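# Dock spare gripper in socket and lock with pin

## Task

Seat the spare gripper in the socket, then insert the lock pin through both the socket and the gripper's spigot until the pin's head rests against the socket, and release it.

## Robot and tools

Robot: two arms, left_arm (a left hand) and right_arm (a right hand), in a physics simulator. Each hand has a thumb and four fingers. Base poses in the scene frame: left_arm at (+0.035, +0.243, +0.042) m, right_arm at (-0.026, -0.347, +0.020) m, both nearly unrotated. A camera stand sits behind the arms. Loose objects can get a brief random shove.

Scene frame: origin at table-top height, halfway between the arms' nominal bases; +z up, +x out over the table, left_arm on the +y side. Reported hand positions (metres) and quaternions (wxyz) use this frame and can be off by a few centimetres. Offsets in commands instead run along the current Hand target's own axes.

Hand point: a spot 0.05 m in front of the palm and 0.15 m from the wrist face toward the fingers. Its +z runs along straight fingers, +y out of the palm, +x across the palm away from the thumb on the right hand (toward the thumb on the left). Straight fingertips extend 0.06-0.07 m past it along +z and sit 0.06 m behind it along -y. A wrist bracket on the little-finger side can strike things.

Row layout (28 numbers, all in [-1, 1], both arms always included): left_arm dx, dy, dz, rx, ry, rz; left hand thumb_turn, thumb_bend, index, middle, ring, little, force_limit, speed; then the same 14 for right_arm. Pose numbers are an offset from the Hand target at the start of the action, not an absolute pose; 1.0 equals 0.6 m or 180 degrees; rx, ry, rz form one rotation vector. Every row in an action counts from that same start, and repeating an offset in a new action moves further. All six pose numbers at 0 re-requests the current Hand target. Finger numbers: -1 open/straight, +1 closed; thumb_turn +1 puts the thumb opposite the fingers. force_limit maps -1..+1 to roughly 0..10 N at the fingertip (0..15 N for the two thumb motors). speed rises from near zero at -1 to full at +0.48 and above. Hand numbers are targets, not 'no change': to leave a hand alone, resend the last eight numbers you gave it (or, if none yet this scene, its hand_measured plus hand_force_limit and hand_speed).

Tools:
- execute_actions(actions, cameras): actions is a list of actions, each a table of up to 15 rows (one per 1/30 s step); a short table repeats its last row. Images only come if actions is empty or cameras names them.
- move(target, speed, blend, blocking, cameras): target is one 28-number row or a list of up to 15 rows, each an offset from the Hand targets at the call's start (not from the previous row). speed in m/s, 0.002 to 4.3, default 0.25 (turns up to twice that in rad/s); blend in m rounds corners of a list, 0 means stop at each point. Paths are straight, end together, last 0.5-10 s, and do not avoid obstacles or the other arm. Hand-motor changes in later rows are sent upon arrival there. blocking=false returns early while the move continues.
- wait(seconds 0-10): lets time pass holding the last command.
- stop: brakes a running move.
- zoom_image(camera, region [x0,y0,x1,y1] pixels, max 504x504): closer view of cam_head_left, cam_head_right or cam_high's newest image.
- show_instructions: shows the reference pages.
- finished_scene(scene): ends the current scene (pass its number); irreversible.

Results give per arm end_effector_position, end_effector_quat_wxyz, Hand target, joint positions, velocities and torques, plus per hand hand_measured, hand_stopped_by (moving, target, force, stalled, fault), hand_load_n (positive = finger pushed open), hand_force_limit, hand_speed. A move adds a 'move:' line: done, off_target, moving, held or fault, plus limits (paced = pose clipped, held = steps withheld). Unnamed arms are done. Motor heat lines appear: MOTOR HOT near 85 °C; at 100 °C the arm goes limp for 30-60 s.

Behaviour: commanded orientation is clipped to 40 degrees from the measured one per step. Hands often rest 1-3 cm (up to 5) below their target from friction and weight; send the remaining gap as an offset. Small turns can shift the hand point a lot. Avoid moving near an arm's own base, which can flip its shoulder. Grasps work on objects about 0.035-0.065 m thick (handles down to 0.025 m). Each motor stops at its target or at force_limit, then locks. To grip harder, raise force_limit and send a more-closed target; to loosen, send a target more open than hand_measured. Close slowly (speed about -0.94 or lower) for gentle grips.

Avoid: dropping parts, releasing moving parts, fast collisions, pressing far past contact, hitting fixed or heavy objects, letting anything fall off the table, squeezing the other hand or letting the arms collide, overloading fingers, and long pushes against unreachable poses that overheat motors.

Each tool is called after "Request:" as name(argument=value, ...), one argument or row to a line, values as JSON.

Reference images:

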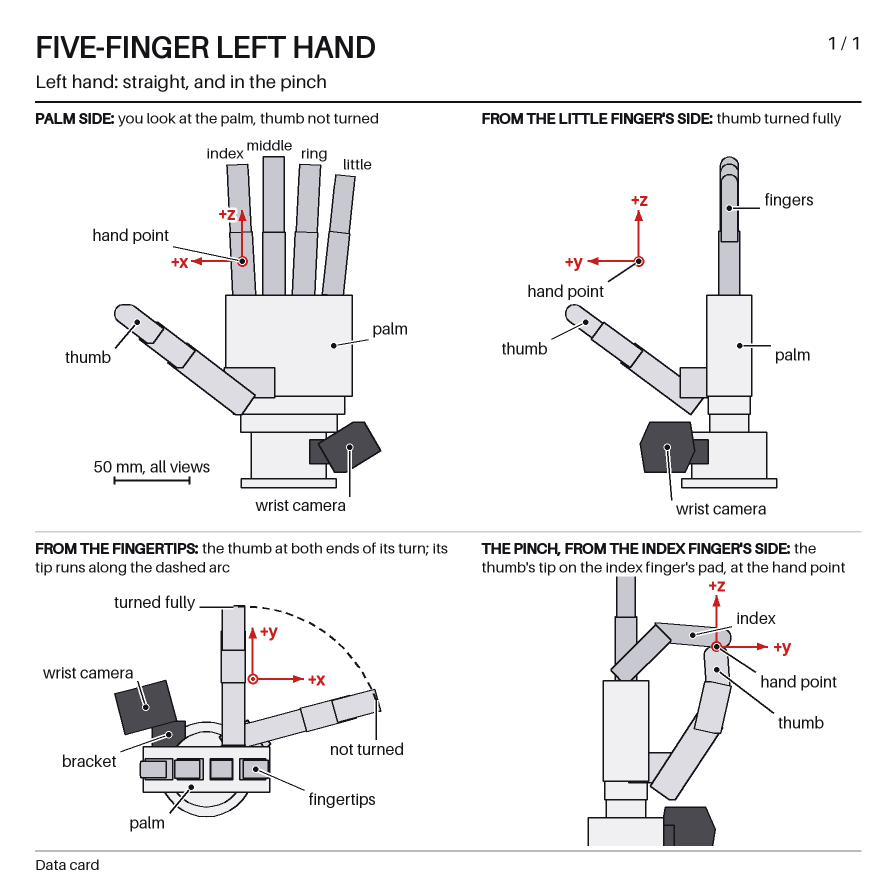

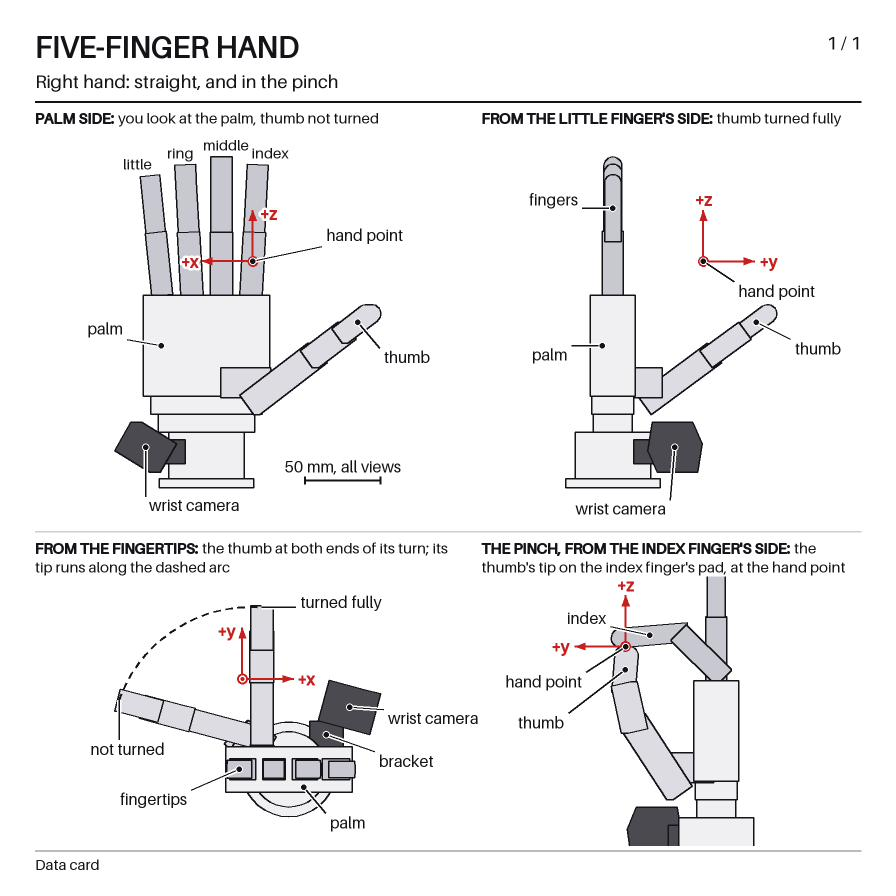

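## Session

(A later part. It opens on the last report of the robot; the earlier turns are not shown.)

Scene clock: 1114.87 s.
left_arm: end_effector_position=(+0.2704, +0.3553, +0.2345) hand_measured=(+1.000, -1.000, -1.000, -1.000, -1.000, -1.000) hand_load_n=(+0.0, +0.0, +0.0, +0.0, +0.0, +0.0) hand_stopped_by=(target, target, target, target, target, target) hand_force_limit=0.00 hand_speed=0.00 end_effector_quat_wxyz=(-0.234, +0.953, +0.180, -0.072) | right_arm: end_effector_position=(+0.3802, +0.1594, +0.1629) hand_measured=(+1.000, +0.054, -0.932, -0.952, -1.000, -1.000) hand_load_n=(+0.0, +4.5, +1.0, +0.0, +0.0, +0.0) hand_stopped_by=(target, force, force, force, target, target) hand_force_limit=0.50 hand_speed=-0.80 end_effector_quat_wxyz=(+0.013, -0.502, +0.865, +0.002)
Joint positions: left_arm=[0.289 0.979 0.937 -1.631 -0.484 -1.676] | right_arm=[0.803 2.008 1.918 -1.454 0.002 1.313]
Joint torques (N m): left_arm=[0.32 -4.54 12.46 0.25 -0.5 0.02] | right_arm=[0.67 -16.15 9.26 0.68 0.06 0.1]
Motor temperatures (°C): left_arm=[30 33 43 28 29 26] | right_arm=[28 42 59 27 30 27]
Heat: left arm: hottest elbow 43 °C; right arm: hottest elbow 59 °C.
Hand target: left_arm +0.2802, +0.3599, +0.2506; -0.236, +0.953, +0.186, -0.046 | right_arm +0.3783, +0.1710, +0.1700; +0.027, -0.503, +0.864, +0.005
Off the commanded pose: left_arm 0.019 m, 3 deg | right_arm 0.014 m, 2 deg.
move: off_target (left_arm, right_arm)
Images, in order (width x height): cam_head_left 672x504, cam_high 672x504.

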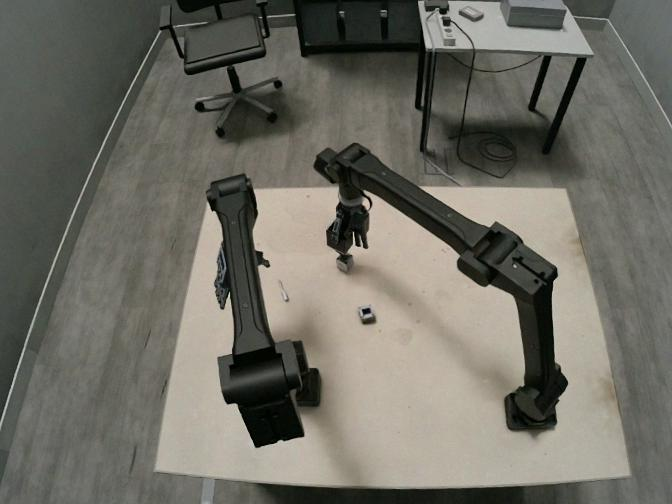

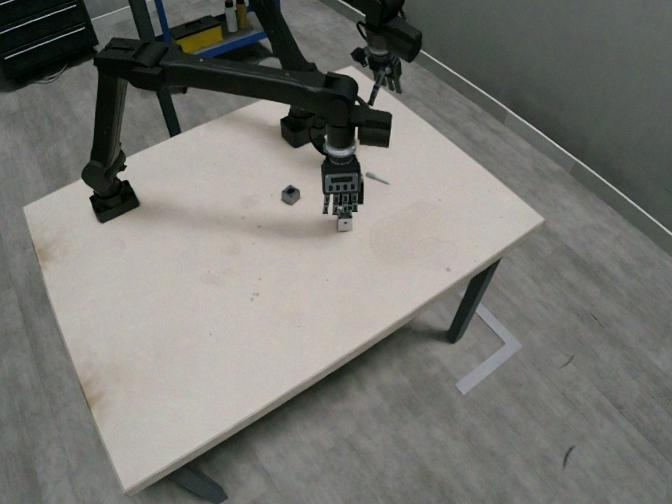

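Request:
move(
  target=[0,0,0,0,0,0,1,-1,-1,-1,-1,-1,0,0,0.0193,0.005,0.0205,-0.003,0.0078,0,1,0.65,0.02,0.02,-1,-1,0.5,-0.8],
  speed=0.05,
  cameras=["cam_head_left", "cam_high"],
)

Request:
zoom_image(
  camera="cam_head_left",
  region=[332, 242, 360, 270],
)

Request:
zoom_image(
  camera="cam_high",
  region=[328, 196, 363, 231],
)

Scene clock: 1174.23 s.
left_arm: end_effector_position=(+0.2704, +0.3553, +0.2345) hand_measured=(+1.000, -1.000, -1.000, -1.000, -1.000, -1.000) hand_load_n=(+0.0, +0.0, +0.0, +0.0, +0.0, +0.0) hand_stopped_by=(target, target, target, target, target, target) hand_force_limit=0.00 hand_speed=0.00 end_effector_quat_wxyz=(-0.234, +0.953, +0.180, -0.072) | right_arm: end_effector_position=(+0.3726, +0.1517, +0.1448) hand_measured=(+1.000, +0.054, -0.932, -0.952, -1.000, -1.000) hand_load_n=(+0.0, +4.5, +0.5, +0.0, +0.0, +0.0) hand_stopped_by=(target, force, force, force, target, target) hand_force_limit=0.50 hand_speed=-0.80 end_effector_quat_wxyz=(-0.002, -0.502, +0.865, -0.002)
Joint positions: left_arm=[0.289 0.979 0.937 -1.631 -0.484 -1.676] | right_arm=[0.803 2.008 1.872 -1.441 0.002 1.313]
Joint torques (N m): left_arm=[0.26 -4.6 12.45 0.25 -0.5 0.02] | right_arm=[0.67 -16.44 9.03 0.54 -0.11 0.08]
Motor temperatures (°C): left_arm=[30 33 44 28 29 26] | right_arm=[28 44 55 27 29 27]
Heat: left arm: hottest elbow 44 °C; right arm: hottest elbow 55 °C.
Hand target: left_arm +0.2802, +0.3599, +0.2506; -0.236, +0.953, +0.186, -0.046 | right_arm +0.3705, +0.1628, +0.1570; +0.014, -0.503, +0.864, +0.003
Off the commanded pose: left_arm 0.019 m, 3 deg | right_arm 0.017 m, 2 deg.
move: off_target (left_arm, right_arm)
Images, in order (width x height): cam_head_left 672x504, cam_high 672x504.

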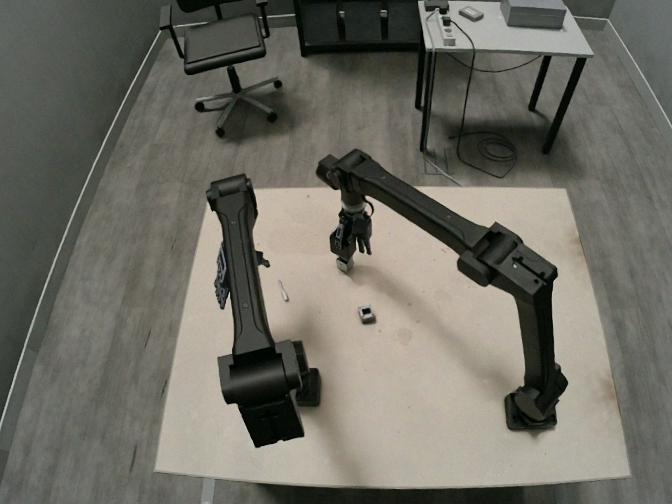

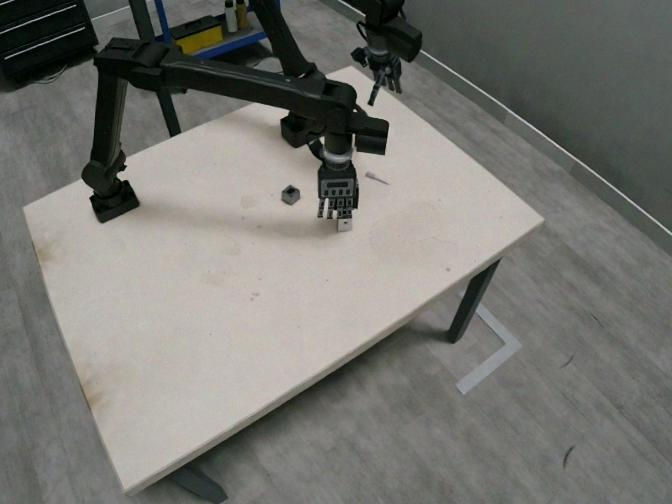

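Scaled by 18.000 from the camera's 672x504 image, which has a finer 960x720 frame.

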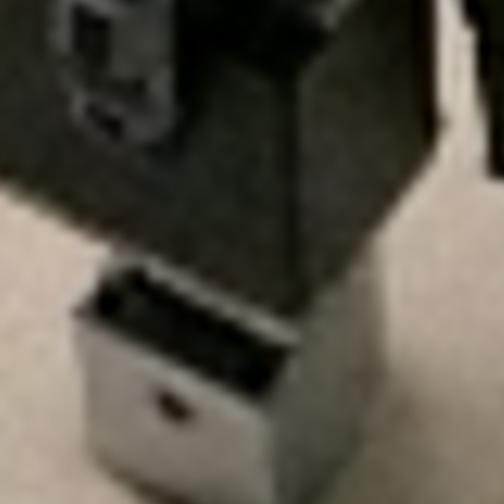

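Scaled by 14.400 from the camera's 672x504 image, which has a finer 960x720 frame.

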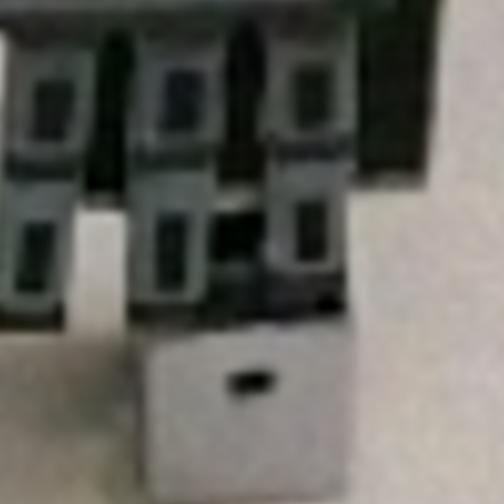

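Request:
move(
  target=[0,0,0,0,0,0,1,-1,-1,-1,-1,-1,0,0,0,0,0.025,0,0,0,1,0.65,0.02,0.02,-1,-1,0.5,-0.8],
  speed=0.04,
  cameras=["cam_head_left", "cam_high"],
)

Request:
zoom_image(
  camera="cam_head_left",
  region=[332, 242, 360, 270],
)

Request:
zoom_image(
  camera="cam_high",
  region=[328, 196, 363, 231],
)

Scene clock: 1207.90 s.
left_arm: end_effector_position=(+0.2704, +0.3553, +0.2345) hand_measured=(+1.000, -1.000, -1.000, -1.000, -1.000, -1.000) hand_load_n=(+0.0, +0.0, +0.0, +0.0, +0.0, +0.0) hand_stopped_by=(target, target, target, target, target, target) hand_force_limit=0.00 hand_speed=0.00 end_effector_quat_wxyz=(-0.234, +0.953, +0.180, -0.072) | right_arm: end_effector_position=(+0.3744, +0.1537, +0.1395) hand_measured=(+1.000, +0.054, -0.932, -0.952, -1.000, -1.000) hand_load_n=(+0.0, +4.5, +0.5, +0.0, +0.0, +0.0) hand_stopped_by=(target, force, force, force, target, target) hand_force_limit=0.50 hand_speed=-0.80 end_effector_quat_wxyz=(+0.004, -0.502, +0.865, +0.000)
Joint positions: left_arm=[0.289 0.979 0.937 -1.631 -0.484 -1.676] | right_arm=[0.803 2.008 1.858 -1.414 0.002 1.313]
Joint torques (N m): left_arm=[0.26 -4.54 12.46 0.28 -0.51 0.02] | right_arm=[0.85 -16.03 7.9 0.83 -0.07 0.09]
Heat: left arm: hottest elbow 44 °C; right arm: hottest elbow 52 °C.
Hand target: left_arm +0.2802, +0.3599, +0.2506; -0.236, +0.953, +0.186, -0.046 | right_arm +0.3708, +0.1631, +0.1420; +0.014, -0.503, +0.864, +0.003
Off the commanded pose: left_arm 0.019 m, 3 deg | right_arm 0.010 m, 1 deg.
move: off_target (left_arm)
Images, in order (width x height): cam_head_left 672x504, cam_high 672x504.

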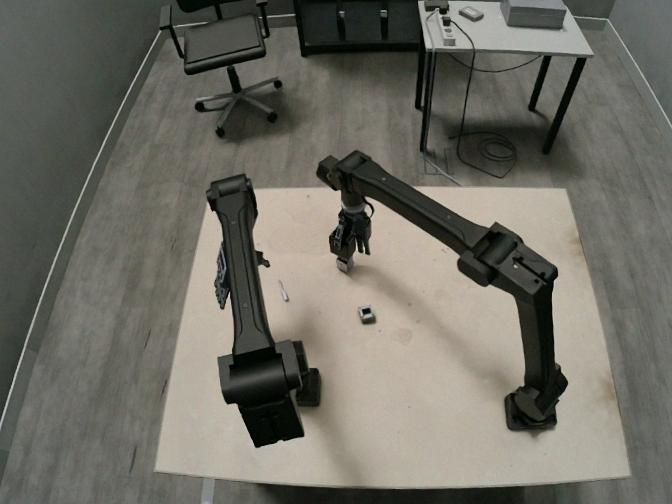

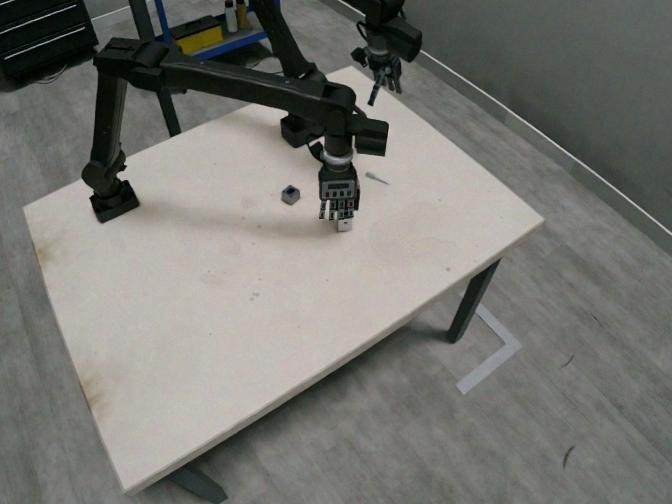

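Scaled by 18.000 from the camera's 672x504 image, which has a finer 960x720 frame.

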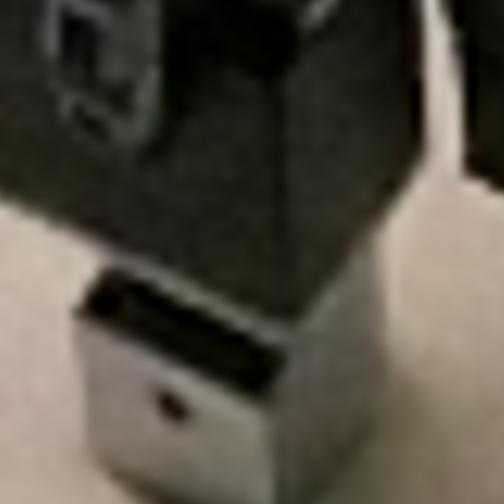

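Scaled by 14.400 from the camera's 672x504 image, which has a finer 960x720 frame.

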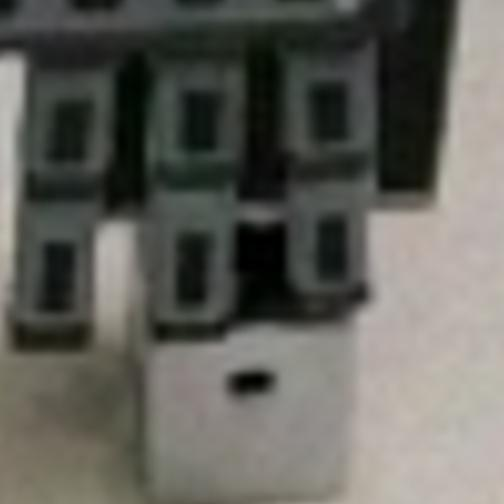

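Request:
move(
  target=[0,0,0,0,0,0,1,-1,-1,-1,-1,-1,0,0,0.008,0.002,0.025,0,0,0,1,0.65,0.02,0.02,-1,-1,0.5,-0.8],
  speed=0.04,
  cameras=["cam_head_left", "cam_high"],
)

Request:
zoom_image(
  camera="cam_head_left",
  region=[332, 242, 360, 270],
)

Request:
zoom_image(
  camera="cam_high",
  region=[328, 196, 363, 231],
)

Scene clock: 1217.40 s.
left_arm: end_effector_position=(+0.2704, +0.3553, +0.2345) hand_measured=(+1.000, -1.000, -1.000, -1.000, -1.000, -1.000) hand_load_n=(+0.0, +0.0, +0.0, +0.0, +0.0, +0.0) hand_stopped_by=(target, target, target, target, target, target) hand_force_limit=0.00 hand_speed=0.00 end_effector_quat_wxyz=(-0.234, +0.953, +0.180, -0.072) | right_arm: end_effector_position=(+0.3738, +0.1536, +0.1377) hand_measured=(+1.000, +0.054, -0.932, -0.952, -1.000, -1.000) hand_load_n=(+0.0, +5.0, +0.0, +0.0, +0.0, +0.0) hand_stopped_by=(target, force, force, force, target, target) hand_force_limit=0.50 hand_speed=-0.80 end_effector_quat_wxyz=(+0.016, -0.502, +0.865, +0.005)
Joint positions: left_arm=[0.289 0.979 0.937 -1.631 -0.484 -1.676] | right_arm=[0.803 1.987 1.819 -1.369 0 1.313]
Joint torques (N m): left_arm=[0.32 -4.54 12.46 0.27 -0.5 0.02] | right_arm=[0.73 -14.56 7.09 0.88 0.03 0.08]
Heat: left arm: hottest elbow 44 °C; right arm: hottest elbow 52 °C.
Hand target: left_arm +0.2802, +0.3599, +0.2506; -0.236, +0.953, +0.186, -0.046 | right_arm +0.3678, +0.1599, +0.1270; +0.014, -0.503, +0.864, +0.003
Off the commanded pose: left_arm 0.019 m, 3 deg | right_arm 0.014 m, 0 deg.
move: off_target (left_arm, right_arm)
Images, in order (width x height): cam_head_left 672x504, cam_high 672x504.

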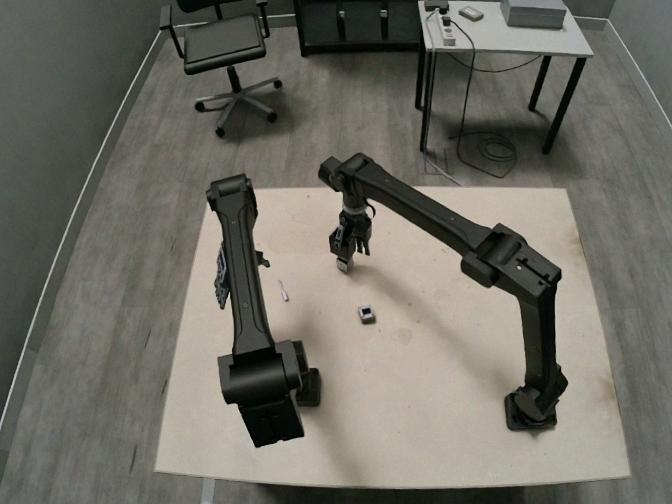

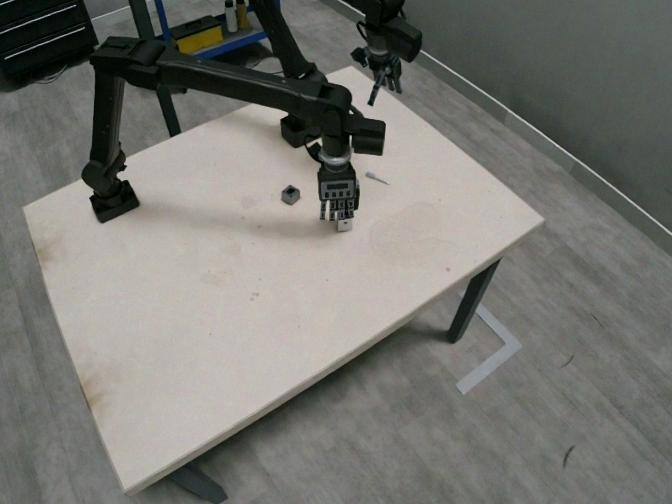

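Scaled by 18.000 from the camera's 672x504 image, which has a finer 960x720 frame.

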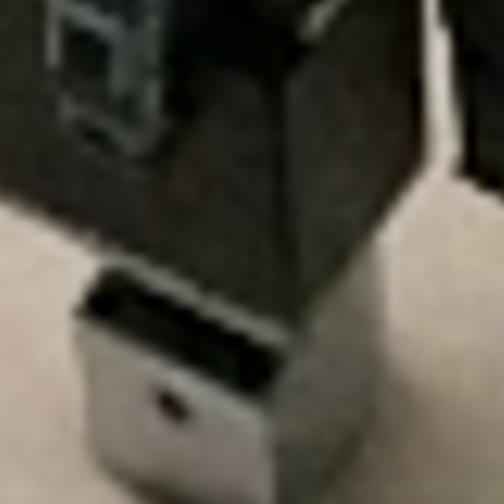

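Scaled by 14.400 from the camera's 672x504 image, which has a finer 960x720 frame.

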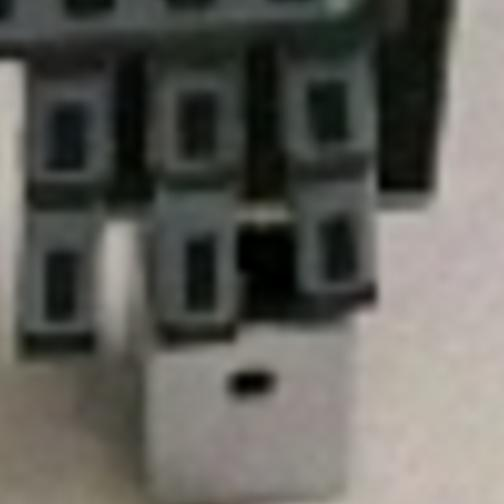

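Request:
move(
  target=[0,0,0,0,0,0,1,-1,-1,-1,-1,-1,0,0,0.005,0,-0.033,0,0,0,1,0.65,0.02,0.02,-1,-1,0.5,-0.8],
  speed=0.04,
  cameras=[],
)

Scene clock: 1228.13 s.
left_arm: end_effector_position=(+0.2704, +0.3553, +0.2345) hand_measured=(+1.000, -1.000, -1.000, -1.000, -1.000, -1.000) hand_load_n=(+0.0, +0.0, +0.0, +0.0, +0.0, +0.0) hand_stopped_by=(target, target, target, target, target, target) hand_force_limit=0.00 hand_speed=0.00 end_effector_quat_wxyz=(-0.234, +0.953, +0.180, -0.072) | right_arm: end_effector_position=(+0.3725, +0.1523, +0.1380) hand_measured=(+1.000, +0.054, -0.932, -0.952, -1.000, -1.000) hand_load_n=(+1.0, +4.0, +1.5, +0.0, +0.0, +0.0) hand_stopped_by=(target, force, force, force, target, target) hand_force_limit=0.50 hand_speed=-0.80 end_effector_quat_wxyz=(+0.013, -0.502, +0.865, +0.004)
Joint positions: left_arm=[0.289 0.979 0.937 -1.631 -0.484 -1.676] | right_arm=[0.803 1.987 1.819 -1.376 0 1.313]
Joint torques (N m): left_arm=[0.26 -4.6 12.46 0.25 -0.51 0.02] | right_arm=[0.67 -16.15 8.9 -0.32 0.03 0.07]
Heat: left arm: hottest elbow 45 °C; right arm: hottest elbow 52 °C.
Hand target: left_arm +0.2802, +0.3599, +0.2506; -0.236, +0.953, +0.186, -0.046 | right_arm +0.3659, +0.1569, +0.1467; +0.014, -0.503, +0.864, +0.003
Off the commanded pose: left_arm 0.019 m, 3 deg | right_arm 0.012 m, 0 deg.
move: off_target (left_arm, right_arm)
No camera images: "cameras" was empty.

Request:
move(
  target=[0,0,0,0,0,0,1,-1,-1,-1,-1,-1,0,0,0.0125,0.003,-0.01,-0.0024,0.005,0,1,0.65,0.02,0.02,-1,-1,0.5,-0.8],
  speed=0.04,
  cameras=["cam_head_left", "cam_high"],
)

Request:
zoom_image(
  camera="cam_head_left",
  region=[332, 242, 360, 270],
)

Request:
zoom_image(
  camera="cam_high",
  region=[328, 196, 363, 231],
)

Scene clock: 1237.33 s.
left_arm: end_effector_position=(+0.2704, +0.3553, +0.2345) hand_measured=(+1.000, -1.000, -1.000, -1.000, -1.000, -1.000) hand_load_n=(+0.0, +0.0, +0.0, +0.0, +0.0, -0.5) hand_stopped_by=(target, target, target, target, target, target) hand_force_limit=0.00 hand_speed=0.00 end_effector_quat_wxyz=(-0.234, +0.953, +0.180, -0.072) | right_arm: end_effector_position=(+0.3685, +0.1482, +0.1378) hand_measured=(+1.000, +0.056, -0.932, -0.952, -1.000, -1.000) hand_load_n=(+1.5, +4.0, +1.0, +0.0, +0.0, +0.0) hand_stopped_by=(target, force, force, force, target, target) hand_force_limit=0.50 hand_speed=-0.80 end_effector_quat_wxyz=(+0.003, -0.501, +0.865, +0.001)
Joint positions: left_arm=[0.289 0.979 0.937 -1.631 -0.484 -1.676] | right_arm=[0.803 1.986 1.819 -1.398 0 1.314]
Joint torques (N m): left_arm=[0.26 -4.6 12.45 0.27 -0.5 0.02] | right_arm=[0.26 -17.03 8.62 -0.57 -0.13 0.05]
Heat: left arm: hottest elbow 45 °C; right arm: hottest elbow 53 °C.
Hand target: left_arm +0.2802, +0.3599, +0.2506; -0.236, +0.953, +0.186, -0.046 | right_arm +0.3605, +0.1512, +0.1525; +0.006, -0.503, +0.864, +0.003
Off the commanded pose: left_arm 0.019 m, 3 deg | right_arm 0.017 m, 0 deg.
move: off_target (left_arm, right_arm)
Images, in order (width x height): cam_head_left 672x504, cam_high 672x504.

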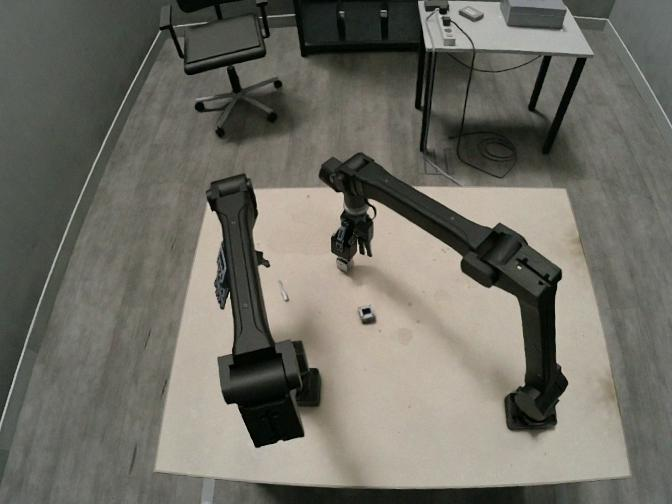

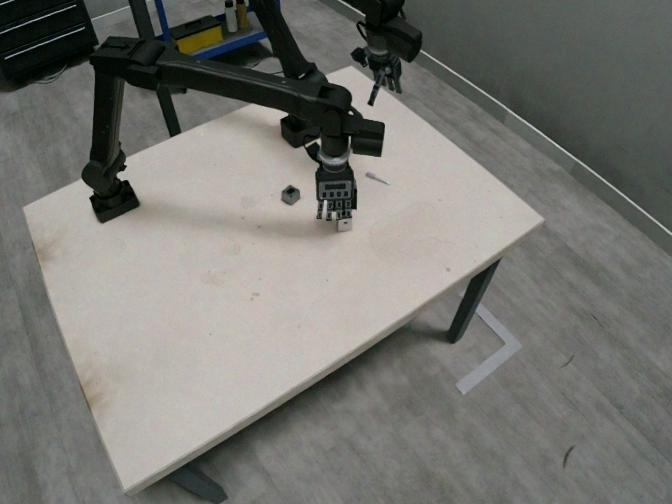

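Scaled by 18.000 from the camera's 672x504 image, which has a finer 960x720 frame.

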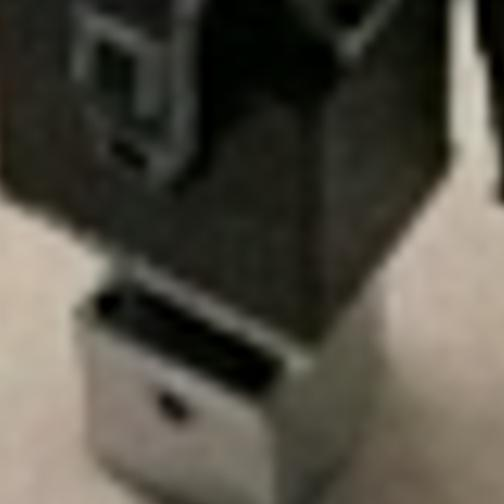

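Scaled by 14.400 from the camera's 672x504 image, which has a finer 960x720 frame.

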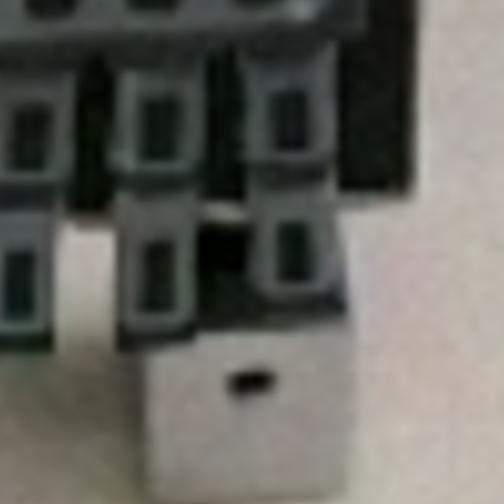

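Request:
zoom_image(
  camera="cam_head_left",
  region=[334, 254, 350, 266],
)

Request:
zoom_image(
  camera="cam_high",
  region=[336, 208, 354, 224],
)

Scaled by 31.500 from the camera's 672x504 image, which has a finer 960x720 frame.

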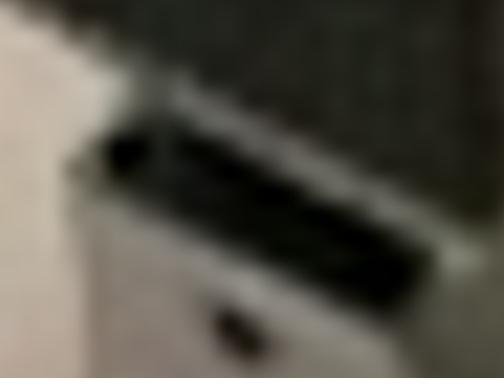

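Scaled by 28.000 from the camera's 672x504 image, which has a finer 960x720 frame.

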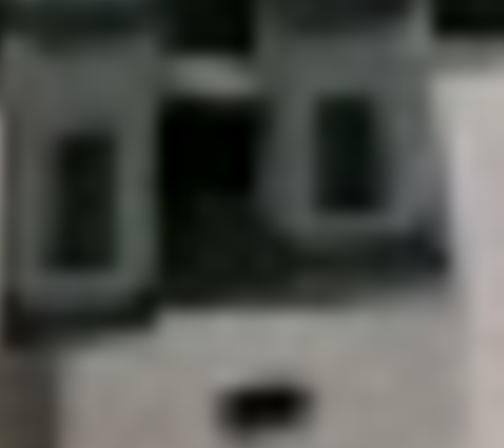

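Request:
move(
  target=[
    [0,0,0,0,0,0,1,-1,-1,-1,-1,-1,0,0,0,0,-0.025,0,0,0,1,0.65,0.02,0.02,-1,-1,0.5,-0.8],
    [0,0,0,0,0,0,1,-1,-1,-1,-1,-1,0,0,-0.003,-0.03,-0.025,0,0,0,1,0.65,0.02,0.02,-1,-1,0.5,-0.8],
  ],
  speed=0.05,
  cameras=[],
)

Scene clock: 1262.17 s.
left_arm: end_effector_position=(+0.2704, +0.3553, +0.2345) hand_measured=(+1.000, -1.000, -1.000, -1.000, -1.000, -1.000) hand_load_n=(+0.0, +0.0, +0.0, +0.0, +0.0, +0.0) hand_stopped_by=(target, target, target, target, target, target) hand_force_limit=0.00 hand_speed=0.00 end_effector_quat_wxyz=(-0.234, +0.953, +0.180, -0.072) | right_arm: end_effector_position=(+0.3592, +0.1389, +0.1409) hand_measured=(+1.000, +0.056, -0.932, -0.952, -1.000, -1.000) hand_load_n=(+1.0, +4.5, +0.0, +0.0, +0.0, +0.0) hand_stopped_by=(target, force, force, force, target, target) hand_force_limit=0.50 hand_speed=-0.80 end_effector_quat_wxyz=(-0.019, -0.503, +0.864, -0.005)
Joint positions: left_arm=[0.289 0.979 0.937 -1.631 -0.484 -1.676] | right_arm=[0.803 1.983 1.823 -1.451 0 1.31]
Joint torques (N m): left_arm=[0.26 -4.6 12.45 0.27 -0.51 0.02] | right_arm=[-2.08 -16.03 12.64 -0.38 -0.09 -0.24]
Heat: left arm: hottest elbow 45 °C; right arm: hottest elbow 54 °C.
Hand target: left_arm +0.2802, +0.3599, +0.2506; -0.236, +0.953, +0.186, -0.046 | right_arm +0.3768, +0.1436, +0.1674; +0.005, -0.503, +0.864, +0.002
Off the commanded pose: left_arm 0.019 m, 3 deg | right_arm 0.032 m, 3 deg.
move: off_target (left_arm, right_arm)
No camera images: "cameras" was empty.

Request:
move(
  target=[
    [0,0,0,0,0,0,1,-1,-1,-1,-1,-1,0,0,0,0,-0.05,0,0,0,1,0.65,0.02,0.02,-1,-1,0.5,-0.8],
    [0,0,0,0,0,0,1,-1,-1,-1,-1,-1,0,0,-0.0136,-0.0104,-0.05,0,0,0,1,0.65,0.02,0.02,-1,-1,0.5,-0.8],
  ],
  speed=0.05,
  cameras=[],
)

Scene clock: 1279.13 s.
left_arm: end_effector_position=(+0.2704, +0.3553, +0.2345) hand_measured=(+1.000, -1.000, -1.000, -1.000, -1.000, -1.000) hand_load_n=(+0.0, +0.0, +0.0, +0.0, +0.0, +0.0) hand_stopped_by=(target, target, target, target, target, target) hand_force_limit=0.00 hand_speed=0.00 end_effector_quat_wxyz=(-0.234, +0.953, +0.180, -0.072) | right_arm: end_effector_position=(+0.3676, +0.1438, +0.1732) hand_measured=(+1.000, +0.056, -0.932, -0.952, -1.000, -1.000) hand_load_n=(+1.0, +4.5, +0.0, +0.0, +0.0, +0.5) hand_stopped_by=(target, force, force, force, target, target) hand_force_limit=0.50 hand_speed=-0.80 end_effector_quat_wxyz=(-0.019, -0.505, +0.863, -0.005)
Joint positions: left_arm=[0.289 0.979 0.937 -1.631 -0.484 -1.676] | right_arm=[0.799 2 1.934 -1.544 0 1.302]
Joint torques (N m): left_arm=[0.26 -4.66 12.46 0.27 -0.51 0.02] | right_arm=[-2.37 -16.03 13.05 -0.24 -0.12 -0.2]
Motor temperatures (°C): left_arm=[30 33 45 28 29 26] | right_arm=[28 46 57 27 28 27]
Heat: left arm: hottest elbow 45 °C; right arm: hottest elbow 57 °C.
Hand target: left_arm +0.2802, +0.3599, +0.2506; -0.236, +0.953, +0.186, -0.046 | right_arm +0.3862, +0.1473, +0.1976; +0.006, -0.503, +0.864, +0.003
Off the commanded pose: left_arm 0.019 m, 3 deg | right_arm 0.031 m, 3 deg.
move: off_target (left_arm, right_arm)
No camera images: "cameras" was empty.

Request:
move(
  target=[0,0,0,0,0,0,1,-1,-1,-1,-1,-1,0,0,0,0,0.0677,0.001,-0.004,0,1,0.65,0.02,0.02,-1,-1,0.5,-0.8],
  speed=0.05,
  cameras=["cam_head_left","cam_high"],
)

Request:
zoom_image(
  camera="cam_head_left",
  region=[332, 242, 360, 270],
)

Request:
zoom_image(
  camera="cam_high",
  region=[332, 204, 358, 225],
)

Scene clock: 1288.87 s.
left_arm: end_effector_position=(+0.2704, +0.3553, +0.2345) hand_measured=(+1.000, -1.000, -1.000, -1.000, -1.000, -1.000) hand_load_n=(+0.5, +0.0, +0.0, +0.0, +0.0, +0.0) hand_stopped_by=(target, target, target, target, target, target) hand_force_limit=0.00 hand_speed=0.00 end_effector_quat_wxyz=(-0.234, +0.953, +0.180, -0.072) | right_arm: end_effector_position=(+0.3741, +0.1503, +0.1511) hand_measured=(+1.000, +0.056, -0.932, -0.952, -1.000, -1.000) hand_load_n=(+1.0, +4.5, +0.0, +0.0, +0.0, +0.0) hand_stopped_by=(target, force, force, force, target, target) hand_force_limit=0.50 hand_speed=-0.80 end_effector_quat_wxyz=(+0.000, -0.505, +0.863, +0.000)
Joint positions: left_arm=[0.289 0.979 0.937 -1.631 -0.484 -1.676] | right_arm=[0.799 2.002 1.879 -1.448 0 1.302]
Joint torques (N m): left_arm=[0.32 -4.6 12.45 0.27 -0.51 0.02] | right_arm=[-2.2 -15.91 9.06 0.62 -0.13 -0.2]
Motor temperatures (°C): left_arm=[30 33 45 28 29 26] | right_arm=[28 44 57 27 28 27]
Heat: left arm: hottest elbow 45 °C; right arm: hottest elbow 57 °C.
Hand target: left_arm +0.2802, +0.3599, +0.2506; -0.236, +0.953, +0.186, -0.046 | right_arm +0.3865, +0.1477, +0.1570; +0.012, -0.503, +0.864, +0.004
Off the commanded pose: left_arm 0.019 m, 3 deg | right_arm 0.014 m, 1 deg.
move: off_target (left_arm, right_arm)
Images, in order (width x height): cam_head_left 672x504, cam_high 672x504.

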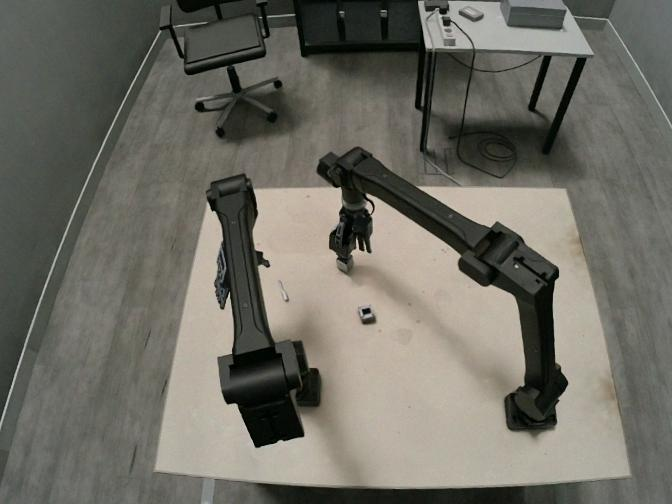

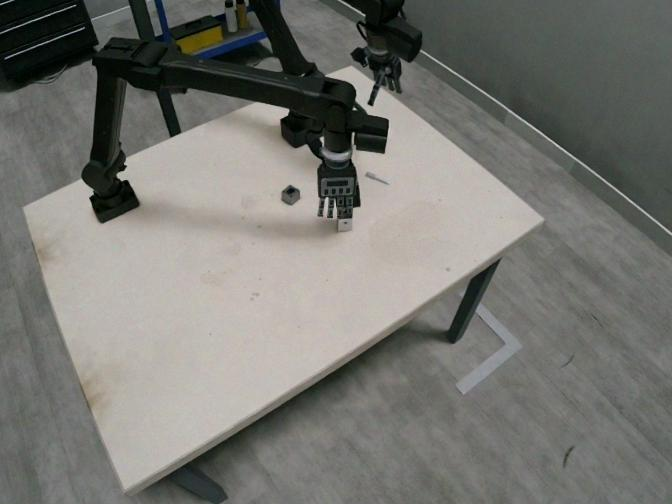

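Scaled by 18.000 from the camera's 672x504 image, which has a finer 960x720 frame.

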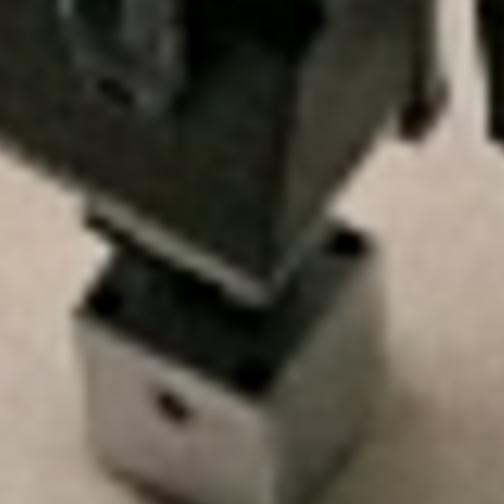

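Scaled by 19.385 from the camera's 672x504 image, which has a finer 960x720 frame.

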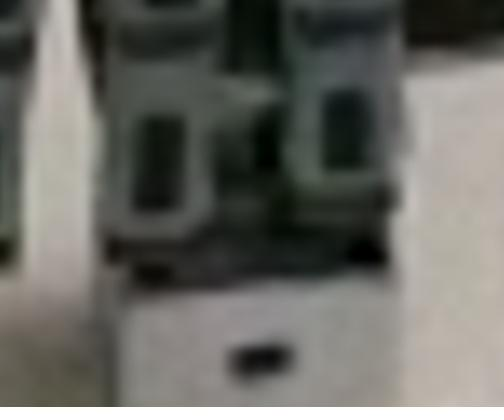

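Request:
zoom_image(
  camera="cam_head_left",
  region=[325, 225, 370, 270],
)

Request:
zoom_image(
  camera="cam_high",
  region=[315, 160, 370, 230],
)

Scaled by 11.200 from the camera's 672x504 image, which has a finer 960x720 frame.

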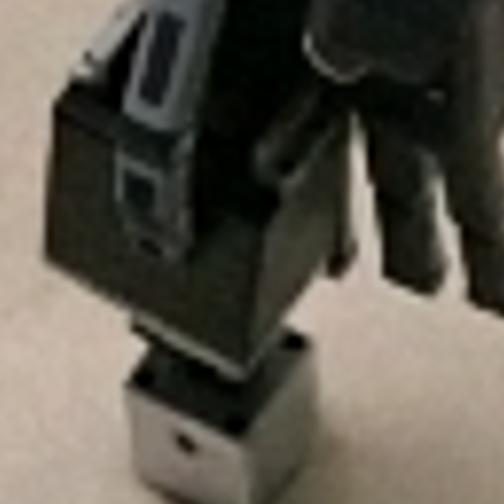

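Scaled by 7.200 from the camera's 672x504 image, which has a finer 960x720 frame.

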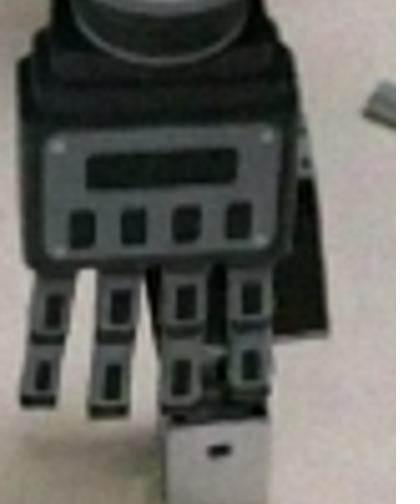

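Request:
move(
  target=[0,0,0,0,0,0,1,-1,-1,-1,-1,-1,0,0,0,0,-0.01,0,0.0305,0,1,0.65,0.02,0.02,-1,-1,0.5,-0.8],
  speed=0.05,
  cameras=["cam_head_left","cam_high"],
)

Request:
zoom_image(
  camera="cam_head_left",
  region=[325, 225, 370, 270],
)

Request:
zoom_image(
  camera="cam_high",
  region=[315, 175, 370, 230],
)

Scene clock: 1330.20 s.
left_arm: end_effector_position=(+0.2704, +0.3553, +0.2345) hand_measured=(+1.000, -1.000, -1.000, -1.000, -1.000, -1.000) hand_load_n=(+0.0, +0.0, +0.0, +0.0, +0.0, +0.0) hand_stopped_by=(target, target, target, target, target, target) hand_force_limit=0.00 hand_speed=0.00 end_effector_quat_wxyz=(-0.234, +0.953, +0.180, -0.072) | right_arm: end_effector_position=(+0.3703, +0.1406, +0.1417) hand_measured=(+1.000, +0.056, -0.932, -0.952, -1.000, -1.000) hand_load_n=(+0.5, +4.5, +0.5, +0.0, +0.0, +0.0) hand_stopped_by=(target, force, force, force, target, target) hand_force_limit=0.50 hand_speed=-0.80 end_effector_quat_wxyz=(-0.052, -0.505, +0.861, -0.025)
Joint positions: left_arm=[0.289 0.979 0.937 -1.631 -0.484 -1.676] | right_arm=[0.799 2.068 1.964 -1.58 0.021 1.302]
Joint torques (N m): left_arm=[0.21 -4.6 12.46 0.28 -0.51 0.02] | right_arm=[-1.49 -16.09 12.82 -0.4 0.1 -0.09]
Motor temperatures (°C): left_arm=[30 32 45 28 29 26] | right_arm=[28 47 55 27 28 27]
Heat: left arm: hottest elbow 45 °C; right arm: hottest elbow 55 °C.
Hand target: left_arm +0.2802, +0.3599, +0.2506; -0.236, +0.953, +0.186, -0.046 | right_arm +0.3864, +0.1476, +0.1629; -0.030, -0.503, +0.864, -0.020
Off the commanded pose: left_arm 0.019 m, 3 deg | right_arm 0.028 m, 3 deg.
move: off_target (left_arm, right_arm)
Images, in order (width x height): cam_head_left 672x504, cam_high 672x504.

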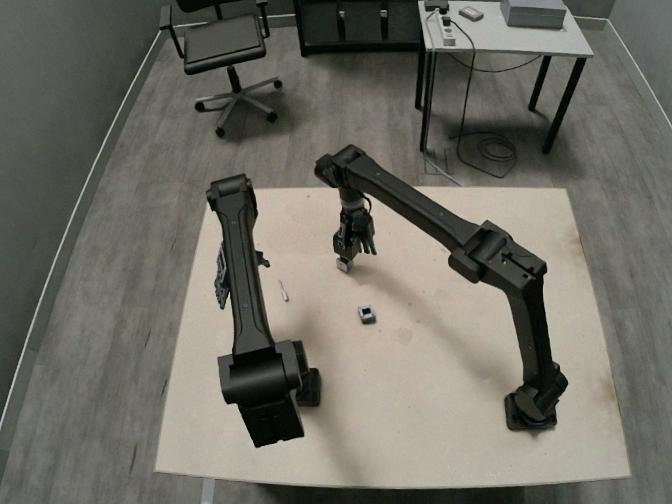

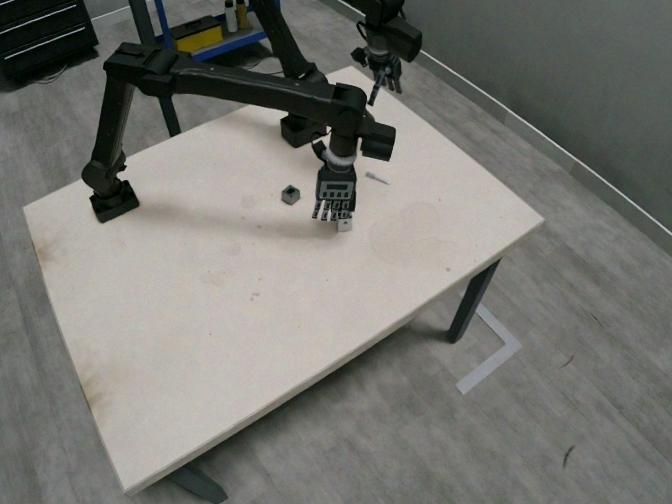

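Scaled by 11.200 from the camera's 672x504 image, which has a finer 960x720 frame.

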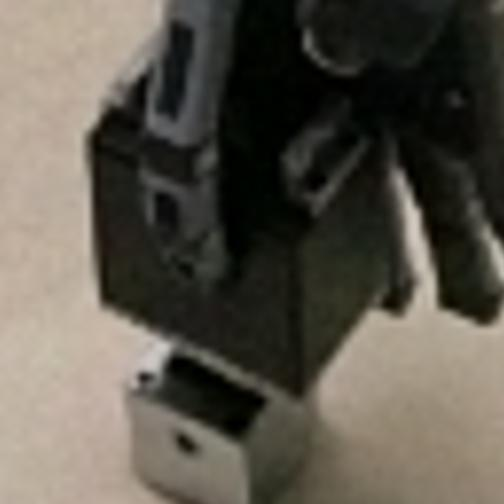

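Scaled by 9.164 from the camera's 672x504 image, which has a finer 960x720 frame.

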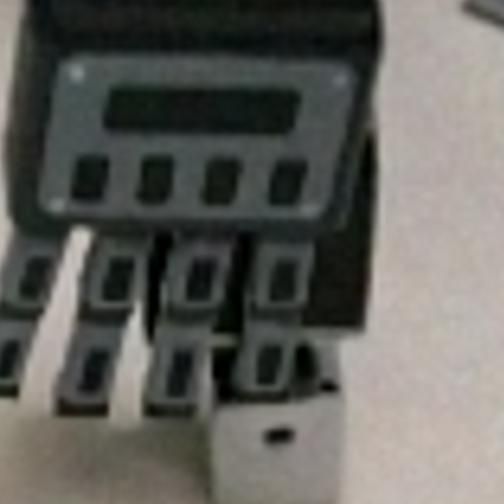

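Request:
move(
  target=[
    [0,0,0,0,0,0,1,-1,-1,-1,-1,-1,0,0,0.0048,0,-0.0299,0,0,0,1,0.65,0.02,0.02,-1,-1,0.5,-0.8],
    [0,0,0,0,0,0,1,-1,-1,-1,-1,-1,0,0,-0.0055,0.0322,-0.0305,0,0,0,1,0.65,0.02,0.02,-1,-1,0.5,-0.8],
  ],
  speed=0.05,
  cameras=[],
)

Scene clock: 1360.80 s.
left_arm: end_effector_position=(+0.2704, +0.3553, +0.2345) hand_measured=(+1.000, -1.000, -1.000, -1.000, -1.000, -1.000) hand_load_n=(+0.0, +0.0, +0.0, +0.0, +0.0, +0.0) hand_stopped_by=(target, target, target, target, target, target) hand_force_limit=0.00 hand_speed=0.00 end_effector_quat_wxyz=(-0.234, +0.953, +0.180, -0.072) | right_arm: end_effector_position=(+0.3694, +0.1427, +0.1572) hand_measured=(+1.000, +0.056, -0.932, -0.952, -1.000, -1.000) hand_load_n=(+0.5, +4.5, +0.5, +0.0, +0.0, +0.0) hand_stopped_by=(target, force, force, force, target, target) hand_force_limit=0.50 hand_speed=-0.80 end_effector_quat_wxyz=(-0.054, -0.500, +0.864, -0.026)
Joint positions: left_arm=[0.289 0.979 0.937 -1.631 -0.484 -1.676] | right_arm=[0.803 2.068 2.005 -1.625 0.022 1.315]
Joint torques (N m): left_arm=[0.32 -4.54 12.45 0.27 -0.51 0.02] | right_arm=[1.08 -16.44 12.86 -0.43 -0.09 0.09]
Motor temperatures (°C): left_arm=[30 32 45 28 29 26] | right_arm=[28 47 64 27 27 27]
Heat: left arm: hottest elbow 45 °C; right arm: hottest elbow 64 °C.
Hand target: left_arm +0.2802, +0.3599, +0.2506; -0.236, +0.953, +0.186, -0.046 | right_arm +0.3718, +0.1612, +0.1809; -0.030, -0.503, +0.864, -0.020
Off the commanded pose: left_arm 0.019 m, 3 deg | right_arm 0.030 m, 3 deg.
move: off_target (left_arm, right_arm)
No camera images: "cameras" was empty.

Request:
move(
  target=[
    [0,0,0,0,0,0,1,-1,-1,-1,-1,-1,0,0,0.0015,0.0073,0,0,0,0,1,0.65,0.02,0.02,-1,-1,0.5,-0.8],
    [0,0,0,0,0,0,1,-1,-1,-1,-1,-1,0,0,-0.0027,0.0073,0.0433,0,0,0,1,0.65,0.02,0.02,-1,-1,0.5,-0.8],
  ],
  speed=0.05,
  cameras=["cam_head_left","cam_high"],
)

Request:
zoom_image(
  camera="cam_head_left",
  region=[325, 225, 370, 270],
)

Request:
zoom_image(
  camera="cam_high",
  region=[315, 175, 370, 230],
)

Scene clock: 1371.47 s.
left_arm: end_effector_position=(+0.2704, +0.3553, +0.2345) hand_measured=(+1.000, -1.000, -1.000, -1.000, -1.000, -1.000) hand_load_n=(+0.0, +0.0, +0.0, +0.0, +0.0, +0.0) hand_stopped_by=(target, target, target, target, target, target) hand_force_limit=0.00 hand_speed=0.00 end_effector_quat_wxyz=(-0.234, +0.953, +0.180, -0.072) | right_arm: end_effector_position=(+0.3716, +0.1518, +0.1503) hand_measured=(+1.000, +0.056, -0.932, -0.952, -1.000, -1.000) hand_load_n=(+0.5, +4.5, +0.5, +0.0, +0.0, +0.0) hand_stopped_by=(target, force, force, force, target, target) hand_force_limit=0.50 hand_speed=-0.80 end_effector_quat_wxyz=(-0.040, -0.501, +0.864, -0.022)
Joint positions: left_arm=[0.289 0.979 0.937 -1.631 -0.484 -1.676] | right_arm=[0.81 2.071 1.992 -1.581 0.021 1.322]
Joint torques (N m): left_arm=[0.26 -4.54 12.46 0.25 -0.5 0.02] | right_arm=[0.67 -16.15 8.92 0.36 -0.08 0.08]
Motor temperatures (°C): left_arm=[30 32 46 28 29 26] | right_arm=[28 47 65 27 27 27]
Heat: left arm: hottest elbow 46 °C; right arm: hottest elbow 65 °C.
Hand target: left_arm +0.2802, +0.3599, +0.2506; -0.236, +0.953, +0.186, -0.046 | right_arm +0.3679, +0.1632, +0.1549; -0.030, -0.503, +0.864, -0.020
Off the commanded pose: left_arm 0.019 m, 3 deg | right_arm 0.013 m, 1 deg.
move: off_target (left_arm, right_arm)
Images, in order (width x height): cam_head_left 672x504, cam_high 672x504.

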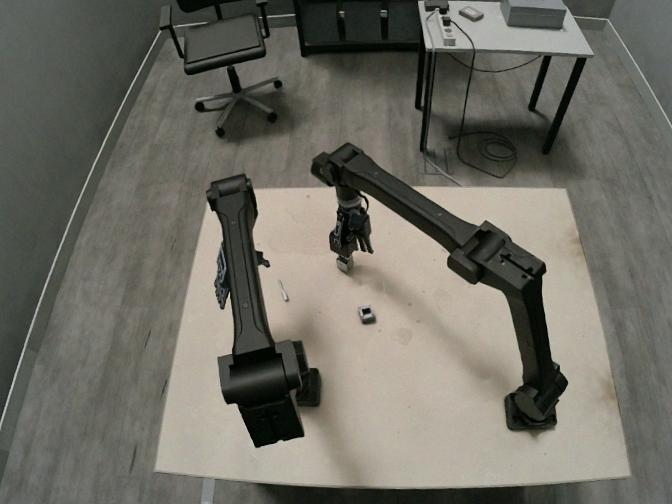

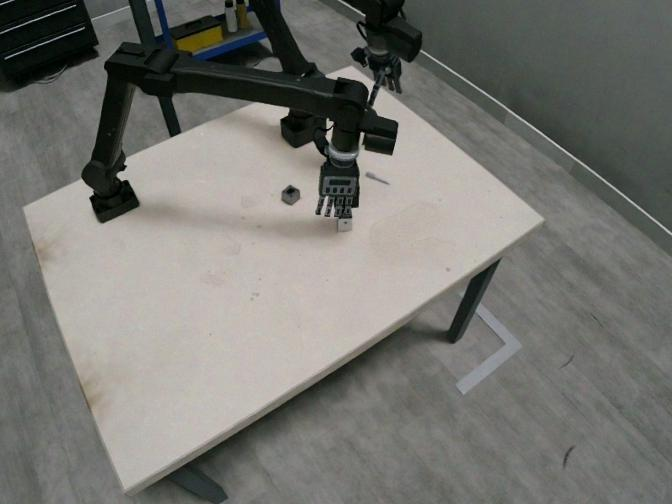

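Scaled by 11.200 from the camera's 672x504 image, which has a finer 960x720 frame.

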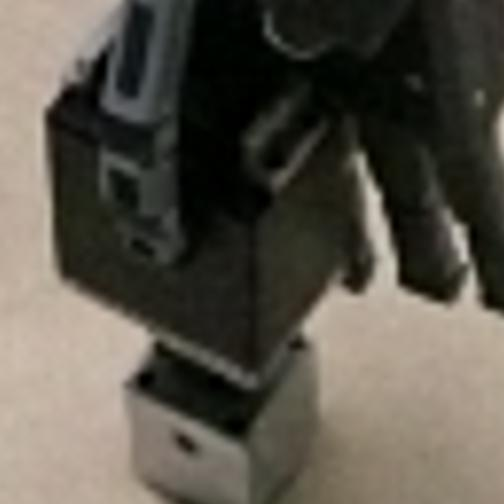

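Scaled by 9.164 from the camera's 672x504 image, which has a finer 960x720 frame.

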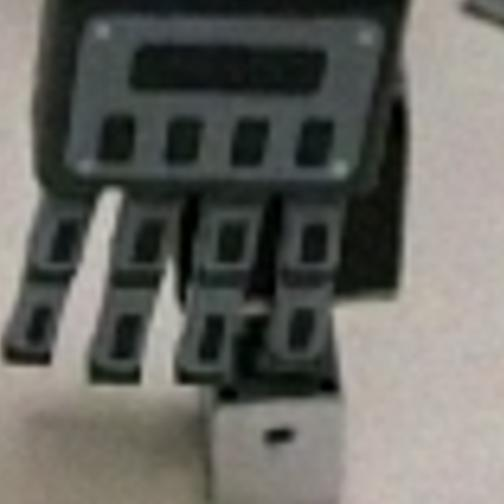

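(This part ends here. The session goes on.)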